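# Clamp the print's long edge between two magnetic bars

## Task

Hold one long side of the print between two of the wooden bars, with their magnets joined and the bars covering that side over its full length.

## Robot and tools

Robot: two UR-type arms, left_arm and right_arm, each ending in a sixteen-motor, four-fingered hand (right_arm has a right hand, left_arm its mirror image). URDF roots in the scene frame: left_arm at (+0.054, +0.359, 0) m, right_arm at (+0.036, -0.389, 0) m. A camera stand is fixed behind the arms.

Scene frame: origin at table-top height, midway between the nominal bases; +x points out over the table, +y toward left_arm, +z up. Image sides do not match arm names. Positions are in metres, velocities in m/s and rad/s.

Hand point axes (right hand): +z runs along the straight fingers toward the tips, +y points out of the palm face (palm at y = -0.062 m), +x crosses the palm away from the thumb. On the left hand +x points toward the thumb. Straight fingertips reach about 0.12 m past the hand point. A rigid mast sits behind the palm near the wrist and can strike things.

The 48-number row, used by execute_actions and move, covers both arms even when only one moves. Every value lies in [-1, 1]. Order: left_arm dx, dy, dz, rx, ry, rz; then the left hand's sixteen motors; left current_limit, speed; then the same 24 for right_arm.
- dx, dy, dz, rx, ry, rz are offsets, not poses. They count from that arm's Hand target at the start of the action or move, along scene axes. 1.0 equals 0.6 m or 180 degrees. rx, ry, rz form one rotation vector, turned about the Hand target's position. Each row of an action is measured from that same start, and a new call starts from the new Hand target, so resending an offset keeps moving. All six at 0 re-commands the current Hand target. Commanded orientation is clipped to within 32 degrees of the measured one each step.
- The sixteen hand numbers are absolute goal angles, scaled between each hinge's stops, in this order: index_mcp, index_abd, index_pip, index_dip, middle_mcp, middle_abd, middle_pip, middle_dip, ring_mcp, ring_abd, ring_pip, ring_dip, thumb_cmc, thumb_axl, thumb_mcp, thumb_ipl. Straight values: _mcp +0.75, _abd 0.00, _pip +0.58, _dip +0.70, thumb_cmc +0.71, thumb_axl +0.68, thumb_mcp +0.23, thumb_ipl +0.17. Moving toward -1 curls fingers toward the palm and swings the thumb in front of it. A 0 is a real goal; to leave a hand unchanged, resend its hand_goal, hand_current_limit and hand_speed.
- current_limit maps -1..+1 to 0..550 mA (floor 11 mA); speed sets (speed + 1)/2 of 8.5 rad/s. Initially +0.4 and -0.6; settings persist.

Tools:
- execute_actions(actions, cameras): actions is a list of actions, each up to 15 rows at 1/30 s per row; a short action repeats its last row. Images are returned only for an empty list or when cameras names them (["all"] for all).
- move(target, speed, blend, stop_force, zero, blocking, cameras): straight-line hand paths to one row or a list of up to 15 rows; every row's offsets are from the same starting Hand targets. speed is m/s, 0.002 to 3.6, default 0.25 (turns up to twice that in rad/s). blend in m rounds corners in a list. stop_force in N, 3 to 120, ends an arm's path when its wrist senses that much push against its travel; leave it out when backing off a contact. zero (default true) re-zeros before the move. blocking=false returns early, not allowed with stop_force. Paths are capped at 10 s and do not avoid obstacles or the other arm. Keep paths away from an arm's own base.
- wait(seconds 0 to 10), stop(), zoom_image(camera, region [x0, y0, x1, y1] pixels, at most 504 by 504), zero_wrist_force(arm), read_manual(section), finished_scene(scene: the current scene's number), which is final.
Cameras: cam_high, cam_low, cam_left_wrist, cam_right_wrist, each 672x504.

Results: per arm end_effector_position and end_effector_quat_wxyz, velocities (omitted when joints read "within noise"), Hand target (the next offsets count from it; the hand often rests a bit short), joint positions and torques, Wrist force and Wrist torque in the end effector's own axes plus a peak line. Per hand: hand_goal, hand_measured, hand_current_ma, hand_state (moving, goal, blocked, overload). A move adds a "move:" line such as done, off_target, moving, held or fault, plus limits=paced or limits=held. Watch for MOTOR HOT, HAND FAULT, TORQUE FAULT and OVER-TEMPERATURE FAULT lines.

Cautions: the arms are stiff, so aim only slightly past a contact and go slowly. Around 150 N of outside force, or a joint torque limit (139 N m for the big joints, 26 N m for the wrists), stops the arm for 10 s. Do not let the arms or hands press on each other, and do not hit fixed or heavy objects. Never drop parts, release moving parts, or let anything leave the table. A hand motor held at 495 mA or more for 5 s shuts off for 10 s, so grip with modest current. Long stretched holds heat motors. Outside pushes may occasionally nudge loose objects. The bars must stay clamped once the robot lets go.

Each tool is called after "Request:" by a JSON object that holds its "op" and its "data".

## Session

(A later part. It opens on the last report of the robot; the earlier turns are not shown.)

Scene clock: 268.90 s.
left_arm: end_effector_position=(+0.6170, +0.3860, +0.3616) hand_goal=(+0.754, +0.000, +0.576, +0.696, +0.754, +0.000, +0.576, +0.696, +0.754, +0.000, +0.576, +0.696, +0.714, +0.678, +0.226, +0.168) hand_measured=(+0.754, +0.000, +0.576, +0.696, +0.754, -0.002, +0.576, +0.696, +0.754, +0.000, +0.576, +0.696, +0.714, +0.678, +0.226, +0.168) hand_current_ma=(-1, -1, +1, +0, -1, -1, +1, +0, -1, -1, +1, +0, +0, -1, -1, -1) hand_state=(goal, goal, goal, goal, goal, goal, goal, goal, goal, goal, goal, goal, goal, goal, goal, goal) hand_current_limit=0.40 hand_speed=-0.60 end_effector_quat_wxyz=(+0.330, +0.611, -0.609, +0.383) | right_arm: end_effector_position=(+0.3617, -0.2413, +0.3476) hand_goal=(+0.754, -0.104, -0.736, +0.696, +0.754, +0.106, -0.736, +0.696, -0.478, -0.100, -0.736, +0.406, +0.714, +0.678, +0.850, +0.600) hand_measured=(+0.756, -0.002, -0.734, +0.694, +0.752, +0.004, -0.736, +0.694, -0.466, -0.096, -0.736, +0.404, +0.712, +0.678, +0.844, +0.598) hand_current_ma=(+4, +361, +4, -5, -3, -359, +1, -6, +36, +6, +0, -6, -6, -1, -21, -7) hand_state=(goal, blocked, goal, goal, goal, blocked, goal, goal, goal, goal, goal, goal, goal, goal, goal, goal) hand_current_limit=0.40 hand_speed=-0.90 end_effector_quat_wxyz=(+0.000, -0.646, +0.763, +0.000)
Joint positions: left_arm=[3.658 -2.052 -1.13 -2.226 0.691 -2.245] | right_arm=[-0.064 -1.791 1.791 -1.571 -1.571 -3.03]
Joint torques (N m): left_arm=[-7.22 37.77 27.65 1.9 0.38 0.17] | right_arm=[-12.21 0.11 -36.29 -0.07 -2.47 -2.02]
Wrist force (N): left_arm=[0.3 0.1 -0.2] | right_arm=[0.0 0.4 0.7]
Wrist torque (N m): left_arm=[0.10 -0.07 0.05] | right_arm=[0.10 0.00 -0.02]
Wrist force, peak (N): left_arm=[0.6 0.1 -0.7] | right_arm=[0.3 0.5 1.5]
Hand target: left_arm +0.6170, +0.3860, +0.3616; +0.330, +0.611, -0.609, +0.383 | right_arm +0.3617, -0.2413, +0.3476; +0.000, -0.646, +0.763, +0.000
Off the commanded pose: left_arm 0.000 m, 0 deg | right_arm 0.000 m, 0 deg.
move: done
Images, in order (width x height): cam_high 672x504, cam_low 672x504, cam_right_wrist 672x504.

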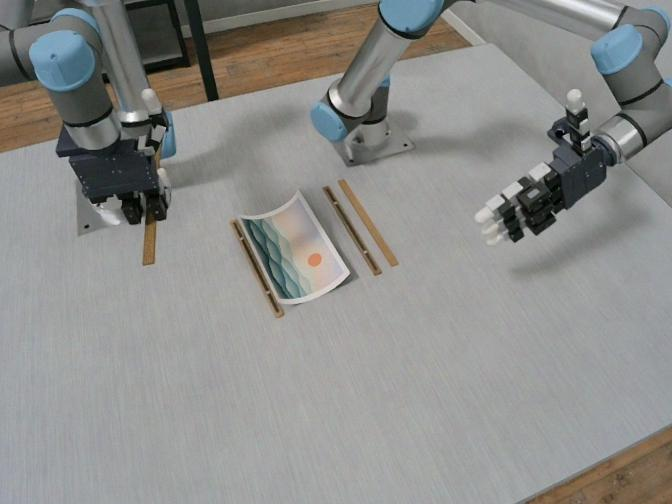

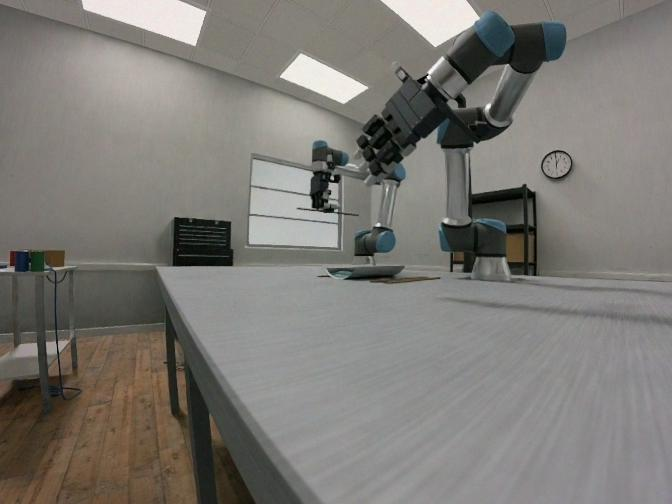

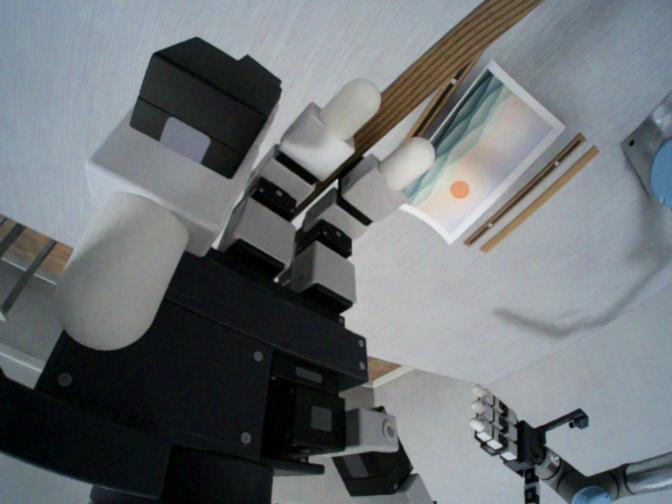

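Request:
{"op": "zoom_image", "data": {"camera": "cam_high", "region": [220, 200, 360, 325]}}

Scaled by 3.600 from the camera's 672x504 image, which has a finer 960x720 frame.

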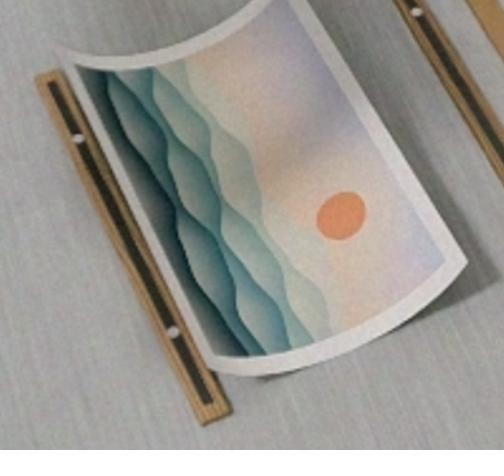

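Request:
{"op": "move", "data": {"target": [[0,0,0,0,0,0,0.754,0,0.576,0.696,0.754,0,0.576,0.696,0.754,0,0.576,0.696,0.714,0.678,0.226,0.168,0.4,-0.6, 0.0193,0.25,-0.15,0,0,0.0889,0.753,-0.105,-0.737,0.696,0.753,0.105,-0.737,0.696,-0.479,-0.1,-0.737,0.406,0.714,0.678,0.85,0.6,0.4,-0.9],[0,0,0,0,0,0,0.754,0,0.576,0.696,0.754,0,0.576,0.696,0.754,0,0.576,0.696,0.714,0.678,0.226,0.168,0.4,-0.6, 0.0193,0.25,-0.3417,0,0,0.0889,0.753,-0.105,-0.737,0.696,0.753,0.105,-0.737,0.696,-0.479,-0.1,-0.737,0.406,0.714,0.678,0.85,0.6,0.4,-0.9]], "speed": [0.12,0.08], "blend": [0.03,0], "cameras": ["cam_high","cam_right_wrist"]}}

Request:
{"op": "zoom_image", "data": {"camera": "cam_high", "region": [190, 180, 360, 330]}}

Request:
{"op": "zoom_image", "data": {"camera": "cam_right_wrist", "region": [220, 0, 640, 360]}}

Scene clock: 277.90 s.
left_arm: end_effector_position=(+0.6170, +0.3860, +0.3616) hand_goal=(+0.754, +0.000, +0.576, +0.696, +0.754, +0.000, +0.576, +0.696, +0.754, +0.000, +0.576, +0.696, +0.714, +0.678, +0.226, +0.168) hand_measured=(+0.754, +0.000, +0.576, +0.696, +0.754, -0.002, +0.576, +0.696, +0.754, +0.000, +0.576, +0.696, +0.714, +0.678, +0.226, +0.168) hand_current_ma=(-1, -1, +1, +0, -1, -1, +1, +0, -1, -1, +1, +0, +0, -1, -1, -1) hand_state=(goal, goal, goal, goal, goal, goal, goal, goal, goal, goal, goal, goal, goal, goal, goal, goal) hand_current_limit=0.40 hand_speed=-0.60 end_effector_quat_wxyz=(+0.330, +0.611, -0.609, +0.383) | right_arm: end_effector_position=(+0.3733, -0.0913, +0.1427) hand_goal=(+0.754, -0.104, -0.736, +0.696, +0.754, +0.106, -0.736, +0.696, -0.478, -0.100, -0.736, +0.406, +0.714, +0.678, +0.850, +0.600) hand_measured=(+0.756, -0.002, -0.734, +0.694, +0.752, +0.004, -0.736, +0.694, -0.466, -0.096, -0.736, +0.404, +0.712, +0.678, +0.844, +0.598) hand_current_ma=(+4, +361, +4, -5, -3, -359, +1, -6, +36, +6, +0, -6, -6, -1, -19, -7) hand_state=(goal, blocked, goal, goal, goal, blocked, goal, goal, goal, goal, goal, goal, goal, goal, goal, goal) hand_current_limit=0.40 hand_speed=-0.90 end_effector_quat_wxyz=(+0.000, +0.746, -0.666, +0.000)
Joint positions: left_arm=[3.658 -2.052 -1.13 -2.226 0.691 -2.245] | right_arm=[0.318 -1.423 1.989 -2.138 -1.572 -2.927]
Joint torques (N m): left_arm=[-6.42 38.52 27.61 1.83 0.25 -0.03] | right_arm=[11.81 -12.02 -8.82 -4.31 0.45 2.35]
Wrist force (N): left_arm=[0.3 0.0 -0.1] | right_arm=[-0.3 0.4 0.6]
Wrist torque (N m): left_arm=[0.09 -0.08 0.06] | right_arm=[0.09 0.03 -0.08]
Wrist force, peak (N): left_arm=[0.6 0.2 -0.4] | right_arm=[-0.3 0.3 1.3]
Hand target: left_arm +0.6170, +0.3860, +0.3616; +0.330, +0.611, -0.609, +0.383 | right_arm +0.3733, -0.0913, +0.1426; +0.000, +0.746, -0.666, +0.000
Off the commanded pose: left_arm 0.000 m, 0 deg | right_arm 0.000 m, 0 deg.
move: done
Images, in order (width x height): cam_high 672x504, cam_right_wrist 672x504.

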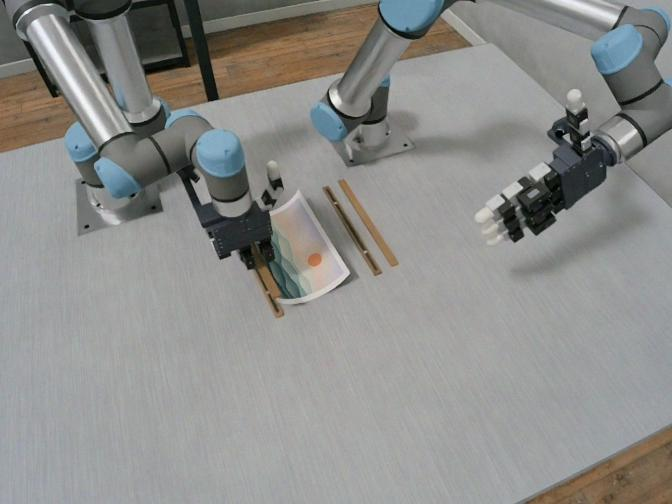

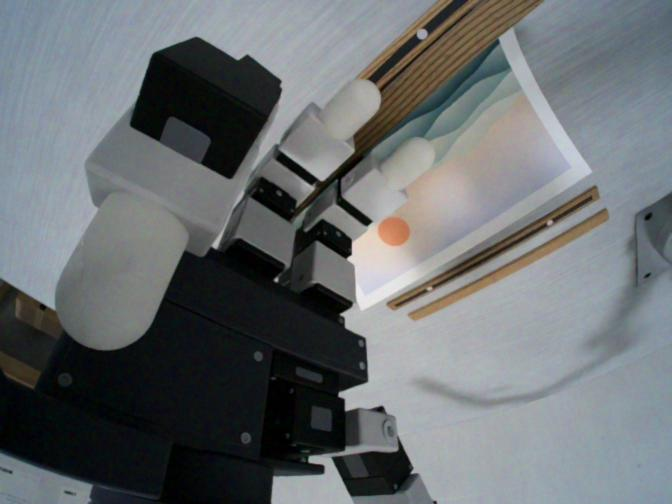

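Scaled by 2.965 from the camera's 672x504 image, which has a finer 960x720 frame.

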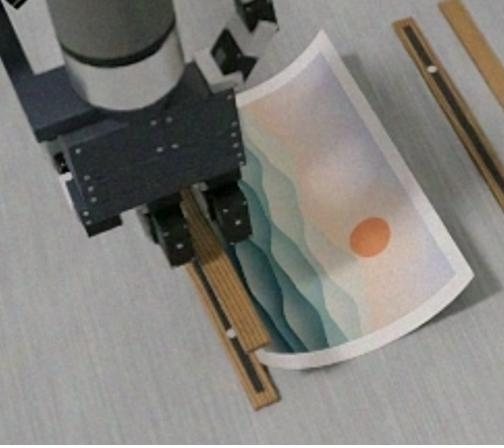

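Scaled by 1.200 from the camera's 672x504 image, which has a finer 960x720 frame.

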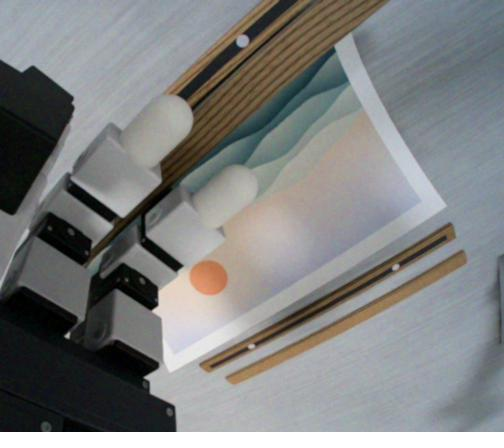

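Request:
{"op": "zoom_image", "data": {"camera": "cam_high", "region": [235, 245, 295, 320]}}

Request:
{"op": "zoom_image", "data": {"camera": "cam_right_wrist", "region": [330, 0, 560, 170]}}

Scaled by 6.720 from the camera's 672x504 image, which has a finer 960x720 frame.

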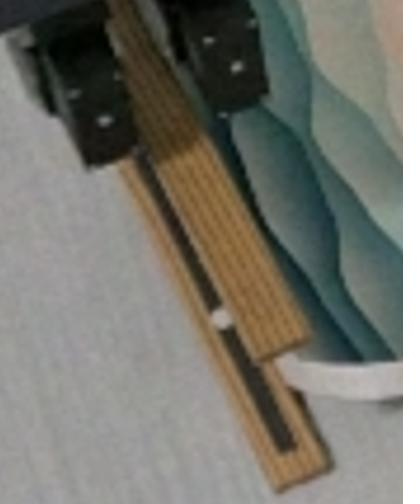

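Scaled by 2.191 from the camera's 672x504 image, which has a finer 960x720 frame.

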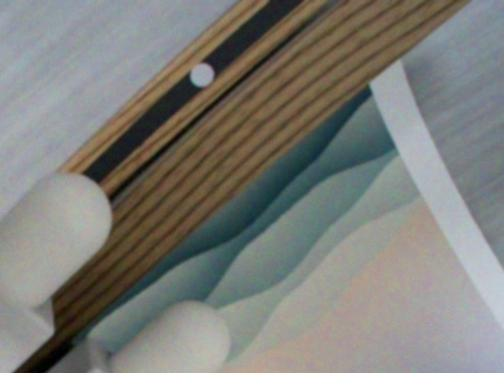

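Request:
{"op": "move", "data": {"target": [0,0,0,0,0,0,0.754,0,0.576,0.696,0.754,0,0.576,0.696,0.754,0,0.576,0.696,0.714,0.678,0.226,0.168,0.4,-0.6, -0.0042,0.0112,-0.03,0,0,-0.01,0.753,-0.105,-0.737,0.696,0.753,0.105,-0.737,0.696,-0.479,-0.1,-0.737,0.406,0.714,0.678,0.85,0.6,0.4,-0.9], "speed": 0.05, "cameras": ["cam_high","cam_right_wrist"]}}

Request:
{"op": "zoom_image", "data": {"camera": "cam_high", "region": [235, 245, 295, 320]}}

Request:
{"op": "zoom_image", "data": {"camera": "cam_right_wrist", "region": [330, 0, 560, 170]}}

Scene clock: 283.93 s.
left_arm: end_effector_position=(+0.6170, +0.3860, +0.3616) hand_goal=(+0.754, +0.000, +0.576, +0.696, +0.754, +0.000, +0.576, +0.696, +0.754, +0.000, +0.576, +0.696, +0.714, +0.678, +0.226, +0.168) hand_measured=(+0.754, +0.000, +0.576, +0.696, +0.754, -0.002, +0.576, +0.696, +0.754, +0.000, +0.576, +0.696, +0.714, +0.678, +0.226, +0.168) hand_current_ma=(-1, -1, +1, +0, -1, -1, +1, +0, -1, -1, +1, +0, +0, -1, -1, -1) hand_state=(goal, goal, goal, goal, goal, goal, goal, goal, goal, goal, goal, goal, goal, goal, goal, goal) hand_current_limit=0.40 hand_speed=-0.60 end_effector_quat_wxyz=(+0.330, +0.611, -0.609, +0.383) | right_arm: end_effector_position=(+0.3708, -0.0846, +0.1247) hand_goal=(+0.754, -0.104, -0.736, +0.696, +0.754, +0.106, -0.736, +0.696, -0.478, -0.100, -0.736, +0.406, +0.714, +0.678, +0.850, +0.600) hand_measured=(+0.756, -0.002, -0.734, +0.694, +0.752, +0.004, -0.736, +0.694, -0.466, -0.096, -0.736, +0.404, +0.712, +0.678, +0.844, +0.598) hand_current_ma=(+4, +361, +4, -5, -3, -359, +1, -6, +36, +6, +0, -6, -6, -1, -19, -7) hand_state=(goal, blocked, goal, goal, goal, blocked, goal, goal, goal, goal, goal, goal, goal, goal, goal, goal) hand_current_limit=0.40 hand_speed=-0.90 end_effector_quat_wxyz=(+0.000, +0.736, -0.677, +0.000) end_effector_velocity=(+0.000, +0.001, -0.001) end_effector_angular_velocity=(+0.001, -0.003, -0.002)
Joint positions: left_arm=[3.658 -2.052 -1.13 -2.226 0.691 -2.245] | right_arm=[0.327 -1.397 2.013 -2.188 -1.571 -2.886]
Joint velocities: left_arm=[within noise] | right_arm=[0 0.001 0.001 -0.005 0 0.002]
Joint torques (N m): left_arm=[-7.8 37.69 27.56 1.92 0.03 -0.03] | right_arm=[12.26 -14.3 -8.42 -4.2 1.05 2.4]
Wrist force (N): left_arm=[0.3 -0.1 -0.4] | right_arm=[-0.4 0.3 0.5]
Wrist torque (N m): left_arm=[0.10 -0.07 0.06] | right_arm=[0.09 0.03 -0.10]
Wrist force, peak (N): left_arm=[0.7 0.3 -0.4] | right_arm=[-0.3 0.6 0.8]
Hand target: left_arm +0.6170, +0.3860, +0.3616; +0.330, +0.611, -0.609, +0.383 | right_arm +0.3708, -0.0846, +0.1246; +0.000, +0.736, -0.677, +0.000
Off the commanded pose: left_arm 0.000 m, 0 deg | right_arm 0.000 m, 0 deg.
move: done
Images, in order (width x height): cam_high 672x504, cam_right_wrist 672x504.

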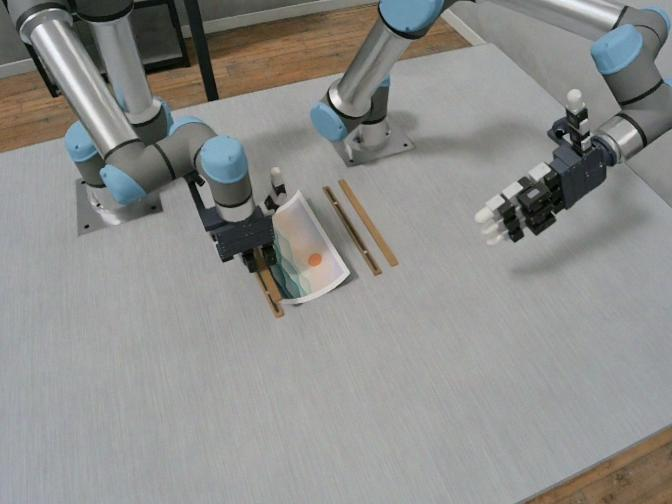

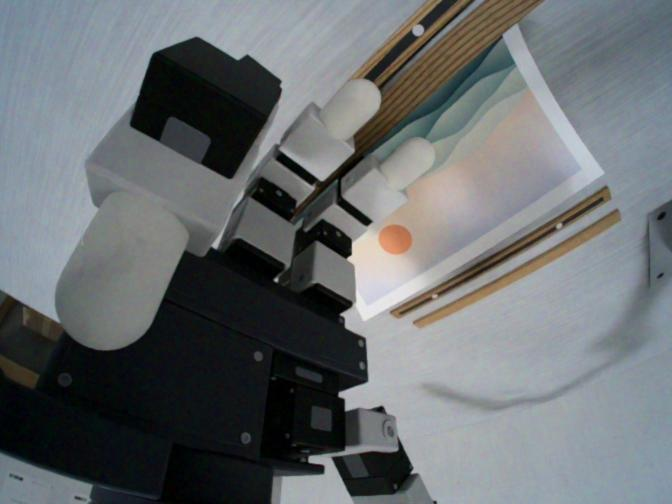

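Scaled by 6.720 from the camera's 672x504 image, which has a finer 960x720 frame.

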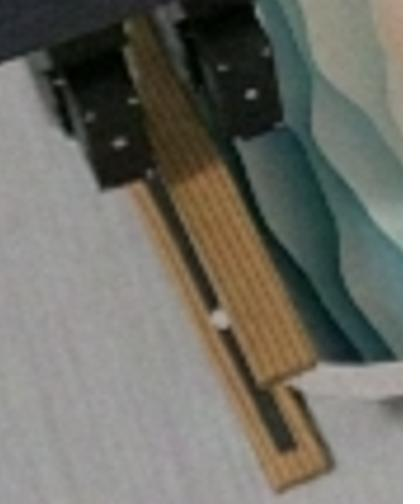

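Scaled by 2.191 from the camera's 672x504 image, which has a finer 960x720 frame.

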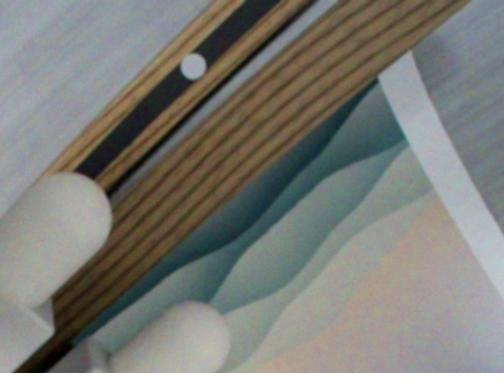

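Request:
{"op": "move", "data": {"target": [[0,0,0,0,0,0,0.754,0,0.576,0.696,0.754,0,0.576,0.696,0.754,0,0.576,0.696,0.714,0.678,0.226,0.168,0.4,-0.6, 0.002,-0.0038,-0.0533,0,0,0,0.753,-0.105,-0.737,0.696,0.753,0.105,-0.737,0.696,-0.479,-0.1,-0.737,0.406,0.714,0.678,0.85,0.6,0.4,-0.9],[0,0,0,0,0,0,0.754,0,0.576,0.696,0.754,0,0.576,0.696,0.754,0,0.576,0.696,0.714,0.678,0.226,0.168,0.4,-0.6, 0.004,-0.0105,-0.0733,0,0,0,0.753,-0.105,-0.737,0.696,0.753,0.105,-0.737,0.696,-0.479,-0.1,-0.737,0.406,0.714,0.678,0.85,0.6,0.4,-0.9]], "speed": 0.025, "stop_force": 8, "blend": 0.003, "cameras": ["cam_high","cam_right_wrist","cam_low"]}}

Request:
{"op": "zoom_image", "data": {"camera": "cam_high", "region": [220, 200, 360, 325]}}

Request:
{"op": "zoom_image", "data": {"camera": "cam_right_wrist", "region": [330, 0, 600, 200]}}

Request:
{"op": "zoom_image", "data": {"camera": "cam_low", "region": [290, 220, 450, 300]}}

Scene clock: 288.57 s.
left_arm: end_effector_position=(+0.6170, +0.3860, +0.3616) hand_goal=(+0.754, +0.000, +0.576, +0.696, +0.754, +0.000, +0.576, +0.696, +0.754, +0.000, +0.576, +0.696, +0.714, +0.678, +0.226, +0.168) hand_measured=(+0.754, +0.000, +0.576, +0.696, +0.754, -0.002, +0.576, +0.696, +0.754, +0.000, +0.576, +0.696, +0.714, +0.678, +0.226, +0.168) hand_current_ma=(-1, -1, +1, +0, -1, -1, +1, +0, -1, -1, +1, +0, +0, -1, -1, -1) hand_state=(goal, goal, goal, goal, goal, goal, goal, goal, goal, goal, goal, goal, goal, goal, goal, goal) hand_current_limit=0.40 hand_speed=-0.60 end_effector_quat_wxyz=(+0.330, +0.611, -0.609, +0.383) | right_arm: end_effector_position=(+0.3732, -0.0909, +0.0806) hand_goal=(+0.754, -0.104, -0.736, +0.696, +0.754, +0.106, -0.736, +0.696, -0.478, -0.100, -0.736, +0.406, +0.714, +0.678, +0.850, +0.600) hand_measured=(+0.756, -0.002, -0.734, +0.694, +0.752, +0.004, -0.736, +0.694, -0.466, -0.096, -0.736, +0.404, +0.712, +0.678, +0.844, +0.598) hand_current_ma=(+4, +361, +4, -5, -3, -359, +1, -6, +36, +6, +0, -6, -6, -1, -19, -7) hand_state=(goal, blocked, goal, goal, goal, blocked, goal, goal, goal, goal, goal, goal, goal, goal, goal, goal) hand_current_limit=0.40 hand_speed=-0.90 end_effector_quat_wxyz=(+0.000, +0.736, -0.677, +0.000)
Joint positions: left_arm=[3.658 -2.052 -1.13 -2.226 0.691 -2.245] | right_arm=[0.314 -1.327 2.068 -2.312 -1.572 -2.9]
Joint torques (N m): left_arm=[-8.55 37.96 28.93 1.72 0.03 -0.15] | right_arm=[-11.6 -14.93 -6.46 -4.67 -0.74 -2.07]
Wrist force (N): left_arm=[0.1 0.1 -0.1] | right_arm=[-0.4 0.4 0.4]
Wrist torque (N m): left_arm=[0.10 -0.04 0.03] | right_arm=[0.10 0.04 0.03]
Wrist force, peak (N): left_arm=[0.5 0.2 -0.6] | right_arm=[-0.4 0.4 0.8]
Hand target: left_arm +0.6170, +0.3860, +0.3616; +0.330, +0.611, -0.609, +0.383 | right_arm +0.3732, -0.0909, +0.0806; +0.000, +0.736, -0.677, +0.000
Off the commanded pose: left_arm 0.000 m, 0 deg | right_arm 0.000 m, 0 deg.
move: done
Images, in order (width x height): cam_high 672x504, cam_low 672x504, cam_right_wrist 672x504.

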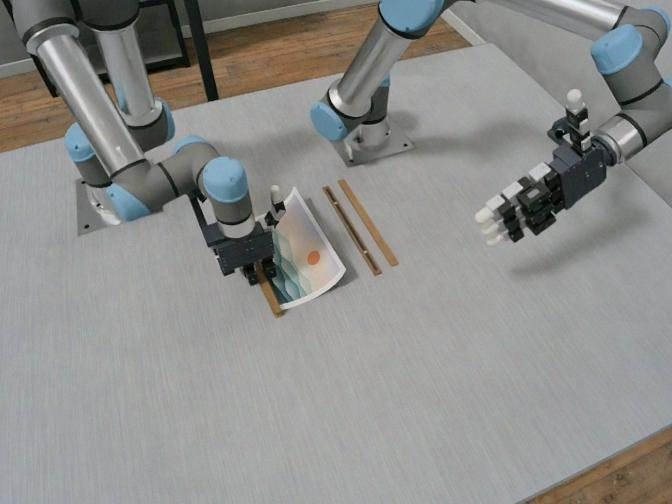

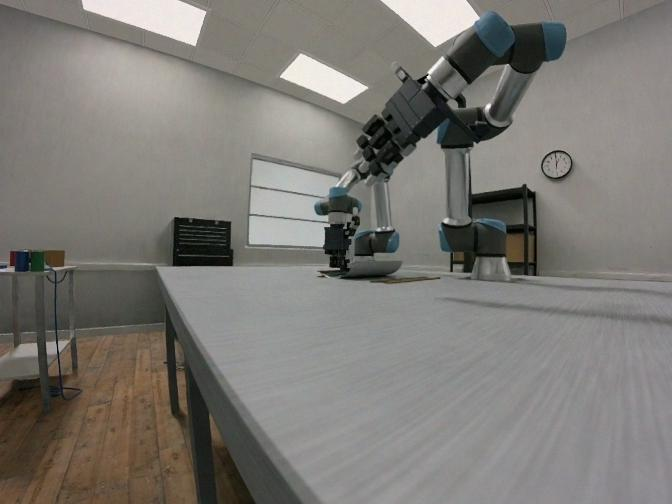

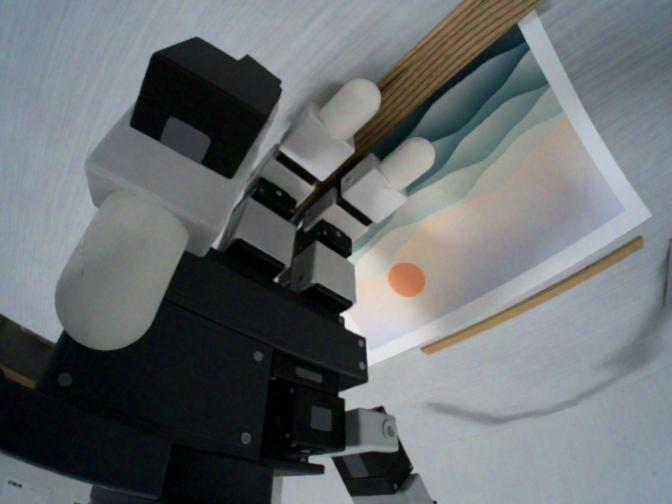

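Scaled by 3.600 from the camera's 672x504 image, which has a finer 960x720 frame.

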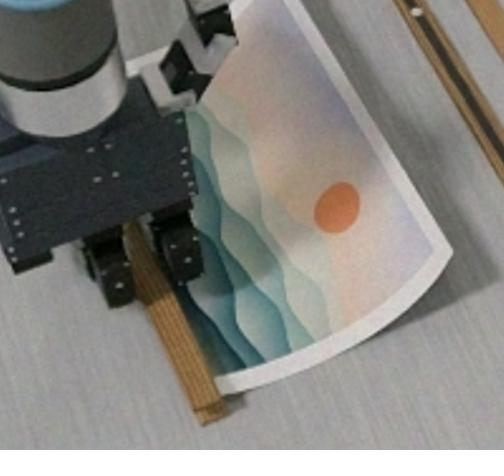

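Scaled by 1.867 from the camera's 672x504 image, which has a finer 960x720 frame.

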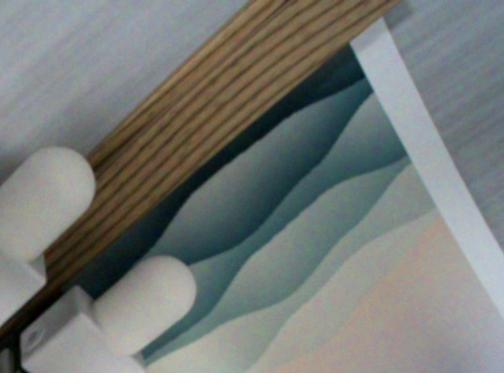

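Scaled by 3.150 from the camera's 672x504 image, which has a finer 960x720 frame.

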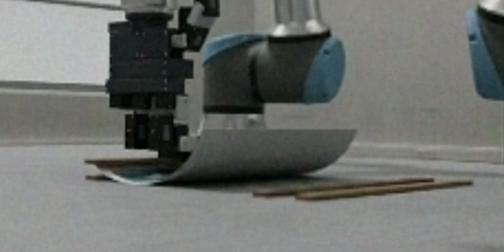

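Request:
{"op": "execute_actions", "data": {"actions": [], "cameras": ["all"]}}

Request:
{"op": "zoom_image", "data": {"camera": "cam_high", "region": [210, 190, 360, 340]}}

Request:
{"op": "zoom_image", "data": {"camera": "cam_low", "region": [180, 180, 420, 360]}}

Request:
{"op": "zoom_image", "data": {"camera": "cam_right_wrist", "region": [100, 150, 500, 504]}}

Scene clock: 291.87 s.
left_arm: end_effector_position=(+0.6170, +0.3860, +0.3616) hand_goal=(+0.754, +0.000, +0.576, +0.696, +0.754, +0.000, +0.576, +0.696, +0.754, +0.000, +0.576, +0.696, +0.714, +0.678, +0.226, +0.168) hand_measured=(+0.754, +0.000, +0.576, +0.696, +0.754, -0.002, +0.576, +0.696, +0.754, +0.000, +0.576, +0.696, +0.714, +0.678, +0.226, +0.168) hand_current_ma=(-1, -1, +1, +0, -1, -1, +1, +0, -1, -1, +1, +0, +0, -1, -1, -1) hand_state=(goal, goal, goal, goal, goal, goal, goal, goal, goal, goal, goal, goal, goal, goal, goal, goal) hand_current_limit=0.40 hand_speed=-0.60 end_effector_quat_wxyz=(+0.330, +0.611, -0.609, +0.383) | right_arm: end_effector_position=(+0.3732, -0.0909, +0.0806) hand_goal=(+0.754, -0.104, -0.736, +0.696, +0.754, +0.106, -0.736, +0.696, -0.478, -0.100, -0.736, +0.406, +0.714, +0.678, +0.850, +0.600) hand_measured=(+0.756, -0.002, -0.734, +0.694, +0.752, +0.004, -0.736, +0.694, -0.466, -0.096, -0.736, +0.404, +0.712, +0.678, +0.844, +0.598) hand_current_ma=(+4, +361, +4, -5, -3, -359, +1, -6, +36, +6, +0, -6, -6, -1, -19, -7) hand_state=(goal, blocked, goal, goal, goal, blocked, goal, goal, goal, goal, goal, goal, goal, goal, goal, goal) hand_current_limit=0.40 hand_speed=-0.90 end_effector_quat_wxyz=(+0.000, +0.736, -0.677, +0.000)
Joint positions: left_arm=[3.658 -2.052 -1.13 -2.226 0.691 -2.245] | right_arm=[0.314 -1.327 2.068 -2.312 -1.571 -2.9]
Joint velocities: within noise
Joint torques (N m): left_arm=[-8.74 38.17 28.75 1.92 0.03 -0.27] | right_arm=[-11.65 -15.69 -6.32 -4.58 1.82 -2.25]
Wrist force (N): left_arm=[0.4 0.1 -0.2] | right_arm=[-0.3 0.4 0.4]
Wrist torque (N m): left_arm=[0.11 -0.09 0.05] | right_arm=[0.10 0.03 0.04]
Wrist force, peak (N): left_arm=[0.6 0.2 -0.6] | right_arm=[-0.5 0.4 0.6]
Hand target: left_arm +0.6170, +0.3860, +0.3616; +0.330, +0.611, -0.609, +0.383 | right_arm +0.3732, -0.0909, +0.0806; +0.000, +0.736, -0.677, +0.000
Off the commanded pose: left_arm 0.000 m, 0 deg | right_arm 0.000 m, 0 deg.

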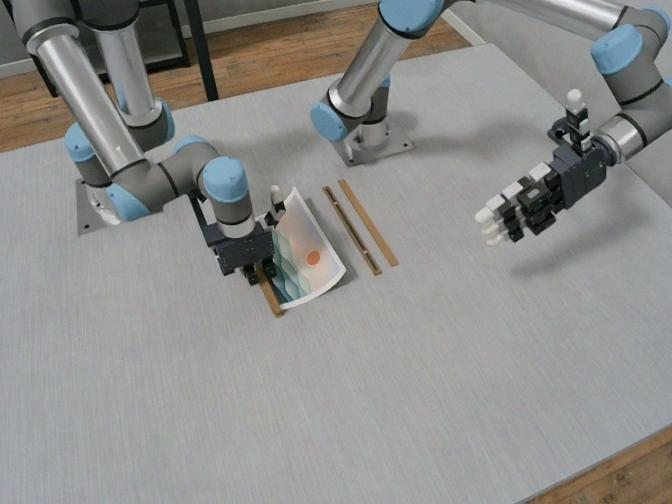

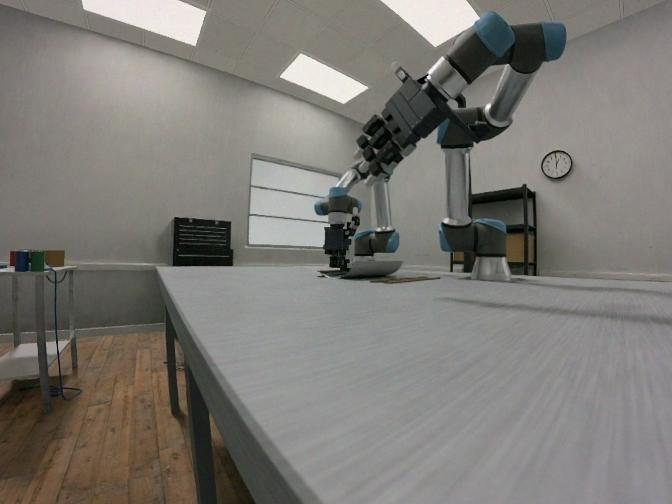

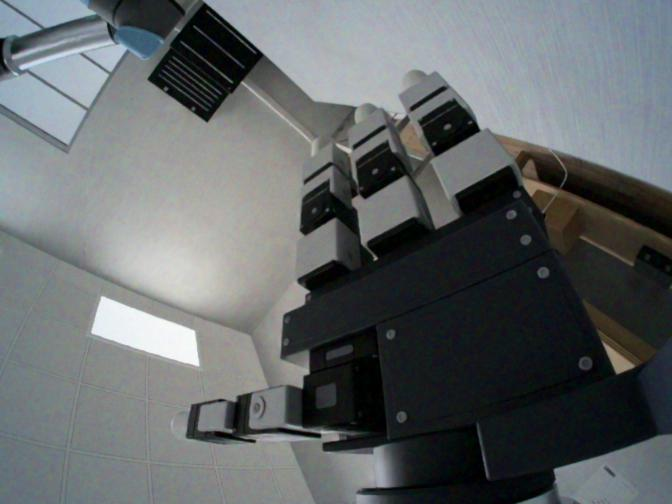

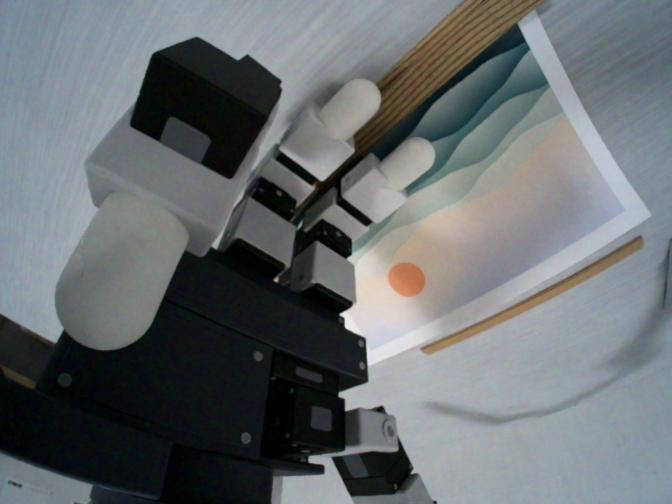

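Scaled by 3.360 from the camera's 672x504 image, which has a finer 960x720 frame.

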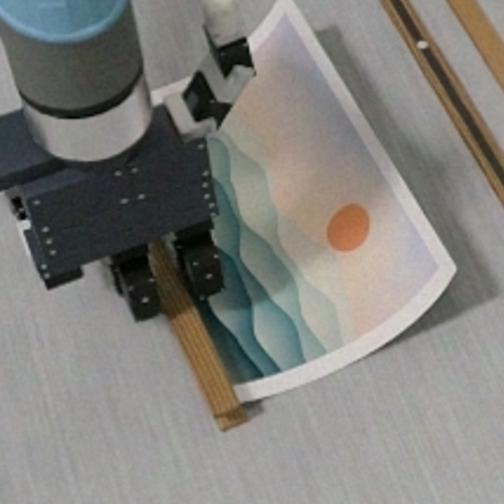

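Scaled by 2.100 from the camera's 672x504 image, which has a finer 960x720 frame.

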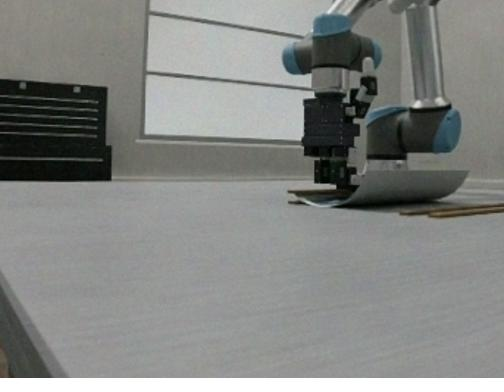

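Scaled by 1.260 from the camera's 672x504 image, which has a finer 960x720 frame.

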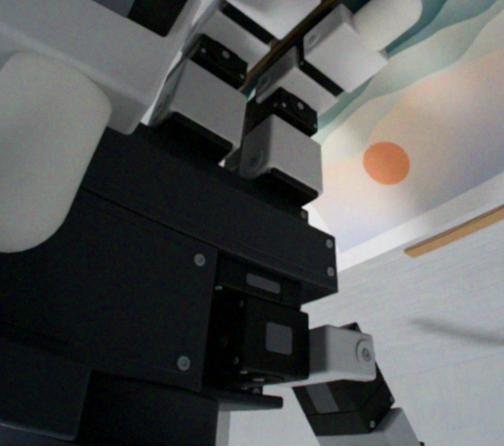

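Request:
{"op": "zoom_image", "data": {"camera": "cam_high", "region": [245, 270, 315, 330]}}

Request:
{"op": "zoom_image", "data": {"camera": "cam_low", "region": [300, 240, 420, 300]}}

Request:
{"op": "zoom_image", "data": {"camera": "cam_high", "region": [190, 180, 290, 280]}}

Scaled by 7.200 from the camera's 672x504 image, which has a finer 960x720 frame.

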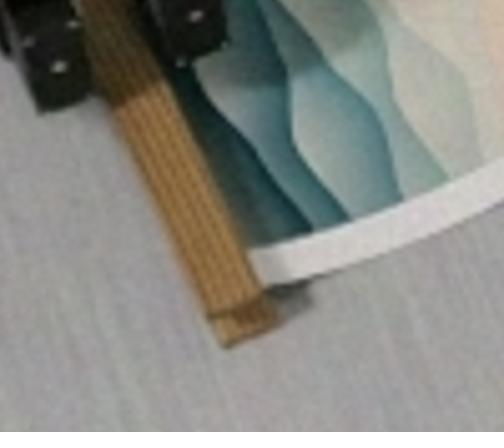

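Scaled by 4.200 from the camera's 672x504 image, which has a finer 960x720 frame.

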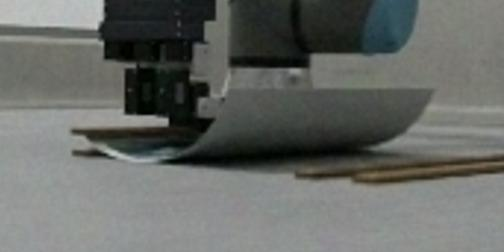

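Scaled by 5.040 from the camera's 672x504 image, which has a finer 960x720 frame.

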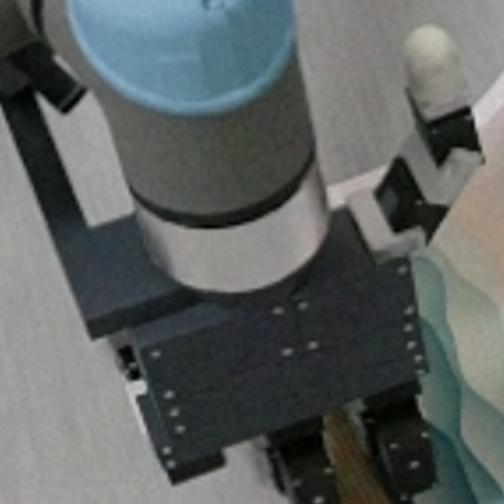

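Request:
{"op": "zoom_image", "data": {"camera": "cam_high", "region": [250, 255, 290, 285]}}

Request:
{"op": "zoom_image", "data": {"camera": "cam_high", "region": [255, 290, 295, 320]}}

Scaled by 12.600 from the camera's 672x504 image, which has a finer 960x720 frame.

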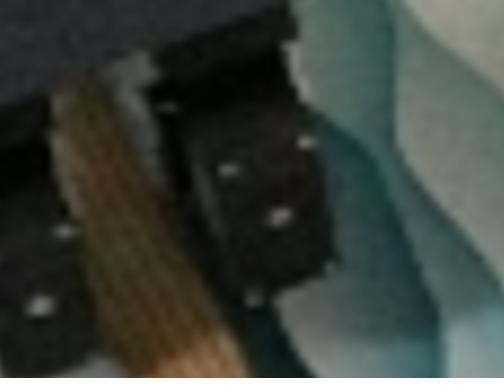

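Scaled by 12.600 from the camera's 672x504 image, which has a finer 960x720 frame.

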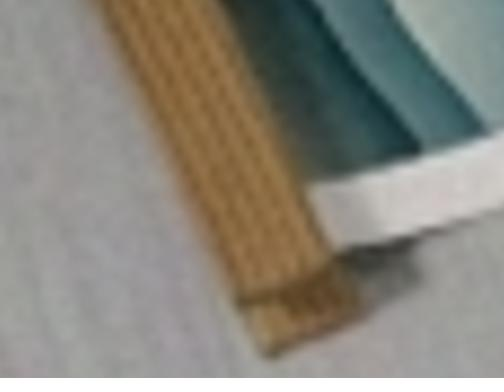

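Request:
{"op": "move", "data": {"target": [0,0,0,0,0,0,0.754,0,0.576,0.696,0.754,0,0.576,0.696,0.754,0,0.576,0.696,0.714,0.678,0.226,0.168,0.4,-0.6,-0.00667,-0.00383,0,0,0,0.00889,0.753,-0.105,-0.737,0.696,0.753,0.105,-0.737,0.696,-0.479,-0.1,-0.737,0.406,0.714,0.678,0.85,0.6,0.4,-0.9], "speed": 0.02, "cameras": ["cam_high"]}}

Request:
{"op": "zoom_image", "data": {"camera": "cam_high", "region": [255, 290, 295, 320]}}

Scene clock: 297.93 s.
left_arm: end_effector_position=(+0.6170, +0.3860, +0.3616) hand_goal=(+0.754, +0.000, +0.576, +0.696, +0.754, +0.000, +0.576, +0.696, +0.754, +0.000, +0.576, +0.696, +0.714, +0.678, +0.226, +0.168) hand_measured=(+0.754, +0.000, +0.576, +0.696, +0.754, -0.002, +0.576, +0.696, +0.754, +0.000, +0.576, +0.696, +0.714, +0.678, +0.226, +0.168) hand_current_ma=(-1, -1, +1, +0, -1, -1, +1, +0, -1, -1, +1, +0, +0, -1, -1, -1) hand_state=(goal, goal, goal, goal, goal, goal, goal, goal, goal, goal, goal, goal, goal, goal, goal, goal) hand_current_limit=0.40 hand_speed=-0.60 end_effector_quat_wxyz=(+0.330, +0.611, -0.609, +0.383) | right_arm: end_effector_position=(+0.3692, -0.0931, +0.0806) hand_goal=(+0.754, -0.104, -0.736, +0.696, +0.754, +0.106, -0.736, +0.696, -0.478, -0.100, -0.736, +0.406, +0.714, +0.678, +0.850, +0.600) hand_measured=(+0.756, -0.002, -0.734, +0.694, +0.752, +0.004, -0.736, +0.694, -0.466, -0.096, -0.736, +0.404, +0.712, +0.678, +0.844, +0.598) hand_current_ma=(+4, +361, +4, -5, -3, -359, +1, -6, +36, +6, +0, -6, -6, -1, -19, -7) hand_state=(goal, blocked, goal, goal, goal, blocked, goal, goal, goal, goal, goal, goal, goal, goal, goal, goal) hand_current_limit=0.40 hand_speed=-0.90 end_effector_quat_wxyz=(+0.000, +0.745, -0.667, +0.000)
Joint positions: left_arm=[3.658 -2.052 -1.13 -2.226 0.691 -2.245] | right_arm=[0.316 -1.333 2.076 -2.314 -1.571 -2.925]
Joint torques (N m): left_arm=[-8.03 38.47 27.05 1.9 0.24 0.22] | right_arm=[13.21 -40.03 -6.78 -4.53 1.66 -2.14]
Wrist force (N): left_arm=[0.3 0.1 -0.2] | right_arm=[0.0 0.3 0.6]
Wrist torque (N m): left_arm=[0.10 -0.07 0.05] | right_arm=[0.07 -0.02 0.07]
Wrist force, peak (N): left_arm=[0.7 0.4 -0.2] | right_arm=[-0.3 0.4 0.8]
Hand target: left_arm +0.6170, +0.3860, +0.3616; +0.330, +0.611, -0.609, +0.383 | right_arm +0.3692, -0.0932, +0.0806; +0.000, +0.745, -0.667, +0.000
Off the commanded pose: left_arm 0.000 m, 0 deg | right_arm 0.000 m, 0 deg.
move: done
Images, in order (width x height): cam_high 672x504.

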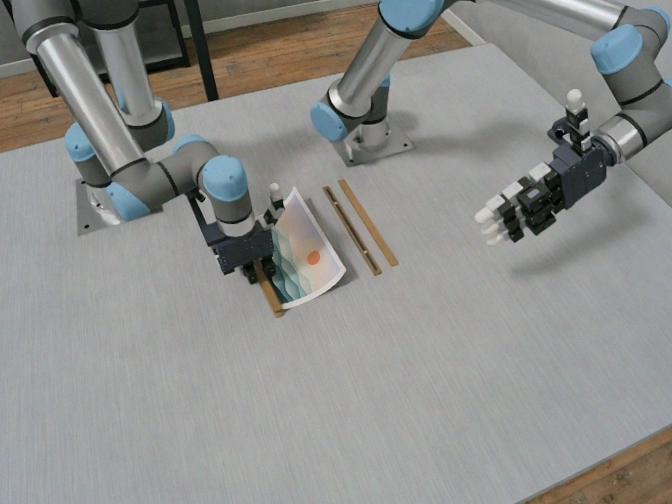

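Scaled by 12.600 from the camera's 672x504 image, which has a finer 960x720 frame.

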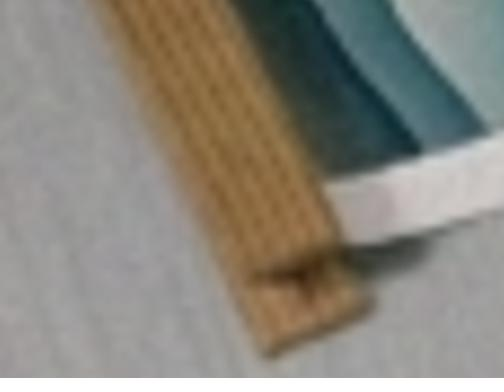

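Request:
{"op": "move", "data": {"target": [0,0,0,0,0,0,0.754,0,0.576,0.696,0.754,0,0.576,0.696,0.754,0,0.576,0.696,0.714,0.678,0.226,0.168,0.4,-0.6,0,0.00167,-0.0133,0,0,0,0.753,-0.105,-0.737,0.696,0.753,0.105,-0.737,0.696,-0.479,-0.1,-0.737,0.406,0.714,0.678,0.85,0.6,0.4,-0.9], "speed": 0.01, "stop_force": 8, "cameras": ["cam_high", "cam_low", "cam_right_wrist"]}}

Request:
{"op": "zoom_image", "data": {"camera": "cam_high", "region": [255, 290, 295, 320]}}

Request:
{"op": "zoom_image", "data": {"camera": "cam_low", "region": [300, 240, 420, 300]}}

Scene clock: 300.63 s.
left_arm: end_effector_position=(+0.6170, +0.3860, +0.3616) hand_goal=(+0.754, +0.000, +0.576, +0.696, +0.754, +0.000, +0.576, +0.696, +0.754, +0.000, +0.576, +0.696, +0.714, +0.678, +0.226, +0.168) hand_measured=(+0.754, +0.000, +0.576, +0.696, +0.754, -0.002, +0.576, +0.696, +0.754, +0.000, +0.576, +0.696, +0.714, +0.678, +0.226, +0.168) hand_current_ma=(-1, -1, +1, +0, -1, -1, +1, +0, -1, -1, +1, +0, +0, -1, -1, -1) hand_state=(goal, goal, goal, goal, goal, goal, goal, goal, goal, goal, goal, goal, goal, goal, goal, goal) hand_current_limit=0.40 hand_speed=-0.60 end_effector_quat_wxyz=(+0.330, +0.611, -0.609, +0.383) | right_arm: end_effector_position=(+0.3692, -0.0922, +0.0727) hand_goal=(+0.754, -0.104, -0.736, +0.696, +0.754, +0.106, -0.736, +0.696, -0.478, -0.100, -0.736, +0.406, +0.714, +0.678, +0.850, +0.600) hand_measured=(+0.758, -0.002, -0.732, +0.694, +0.754, +0.004, -0.734, +0.694, -0.466, -0.096, -0.736, +0.404, +0.712, +0.678, +0.844, +0.598) hand_current_ma=(+8, +361, +12, -5, +1, -358, +3, -6, +36, +6, +0, -6, -6, -1, -19, -7) hand_state=(goal, blocked, goal, goal, goal, blocked, goal, goal, goal, goal, goal, goal, goal, goal, goal, goal) hand_current_limit=0.40 hand_speed=-0.90 end_effector_quat_wxyz=(+0.000, +0.745, -0.667, +0.000)
Joint positions: left_arm=[3.658 -2.052 -1.13 -2.226 0.691 -2.245] | right_arm=[0.318 -1.317 2.082 -2.336 -1.571 -2.923]
Joint torques (N m): left_arm=[-9.34 38.14 26.88 1.66 0.05 -0.14] | right_arm=[12.48 -14.43 -5.77 -4.59 2.3 2.7]
Wrist force (N): left_arm=[0.4 0.3 -0.4] | right_arm=[-0.1 0.2 1.1]
Wrist torque (N m): left_arm=[0.14 -0.09 0.06] | right_arm=[0.04 0.01 -0.07]
Wrist force, peak (N): left_arm=[0.4 0.1 -0.7] | right_arm=[-0.2 0.3 1.3]
Hand target: left_arm +0.6170, +0.3860, +0.3616; +0.330, +0.611, -0.609, +0.383 | right_arm +0.3692, -0.0922, +0.0727; +0.000, +0.745, -0.667, +0.000
Off the commanded pose: left_arm 0.000 m, 0 deg | right_arm 0.000 m, 0 deg.
move: done
Images, in order (width x height): cam_high 672x504, cam_low 672x504, cam_right_wrist 672x504.

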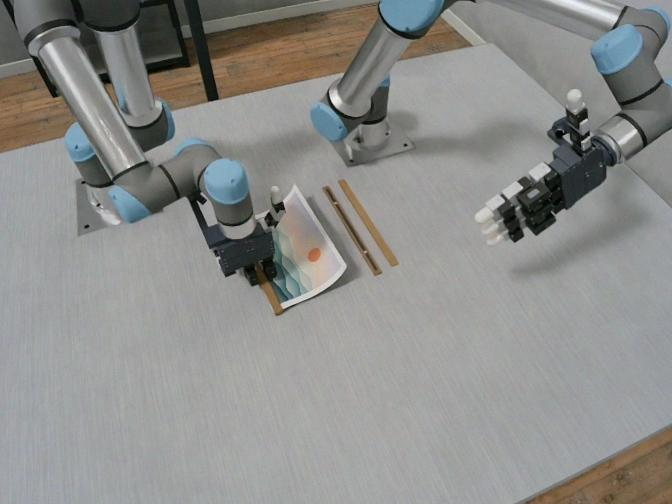

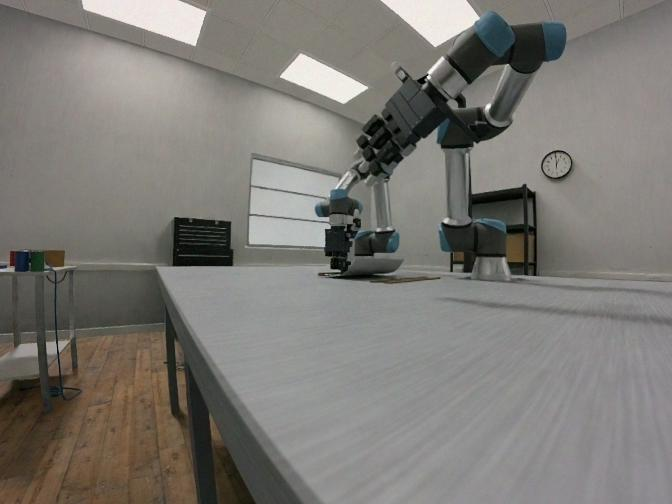

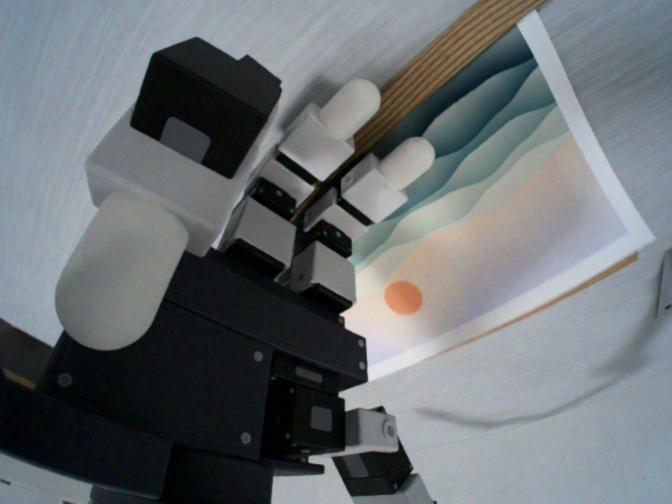

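Scaled by 12.600 from the camera's 672x504 image, which has a finer 960x720 frame.

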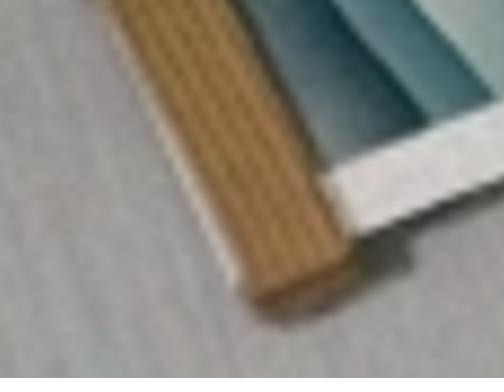

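Scaled by 4.200 from the camera's 672x504 image, which has a finer 960x720 frame.

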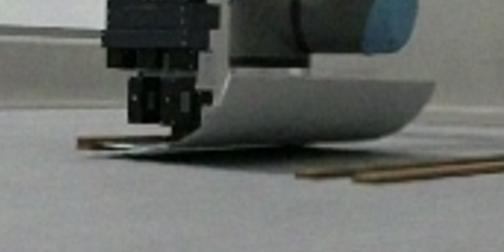

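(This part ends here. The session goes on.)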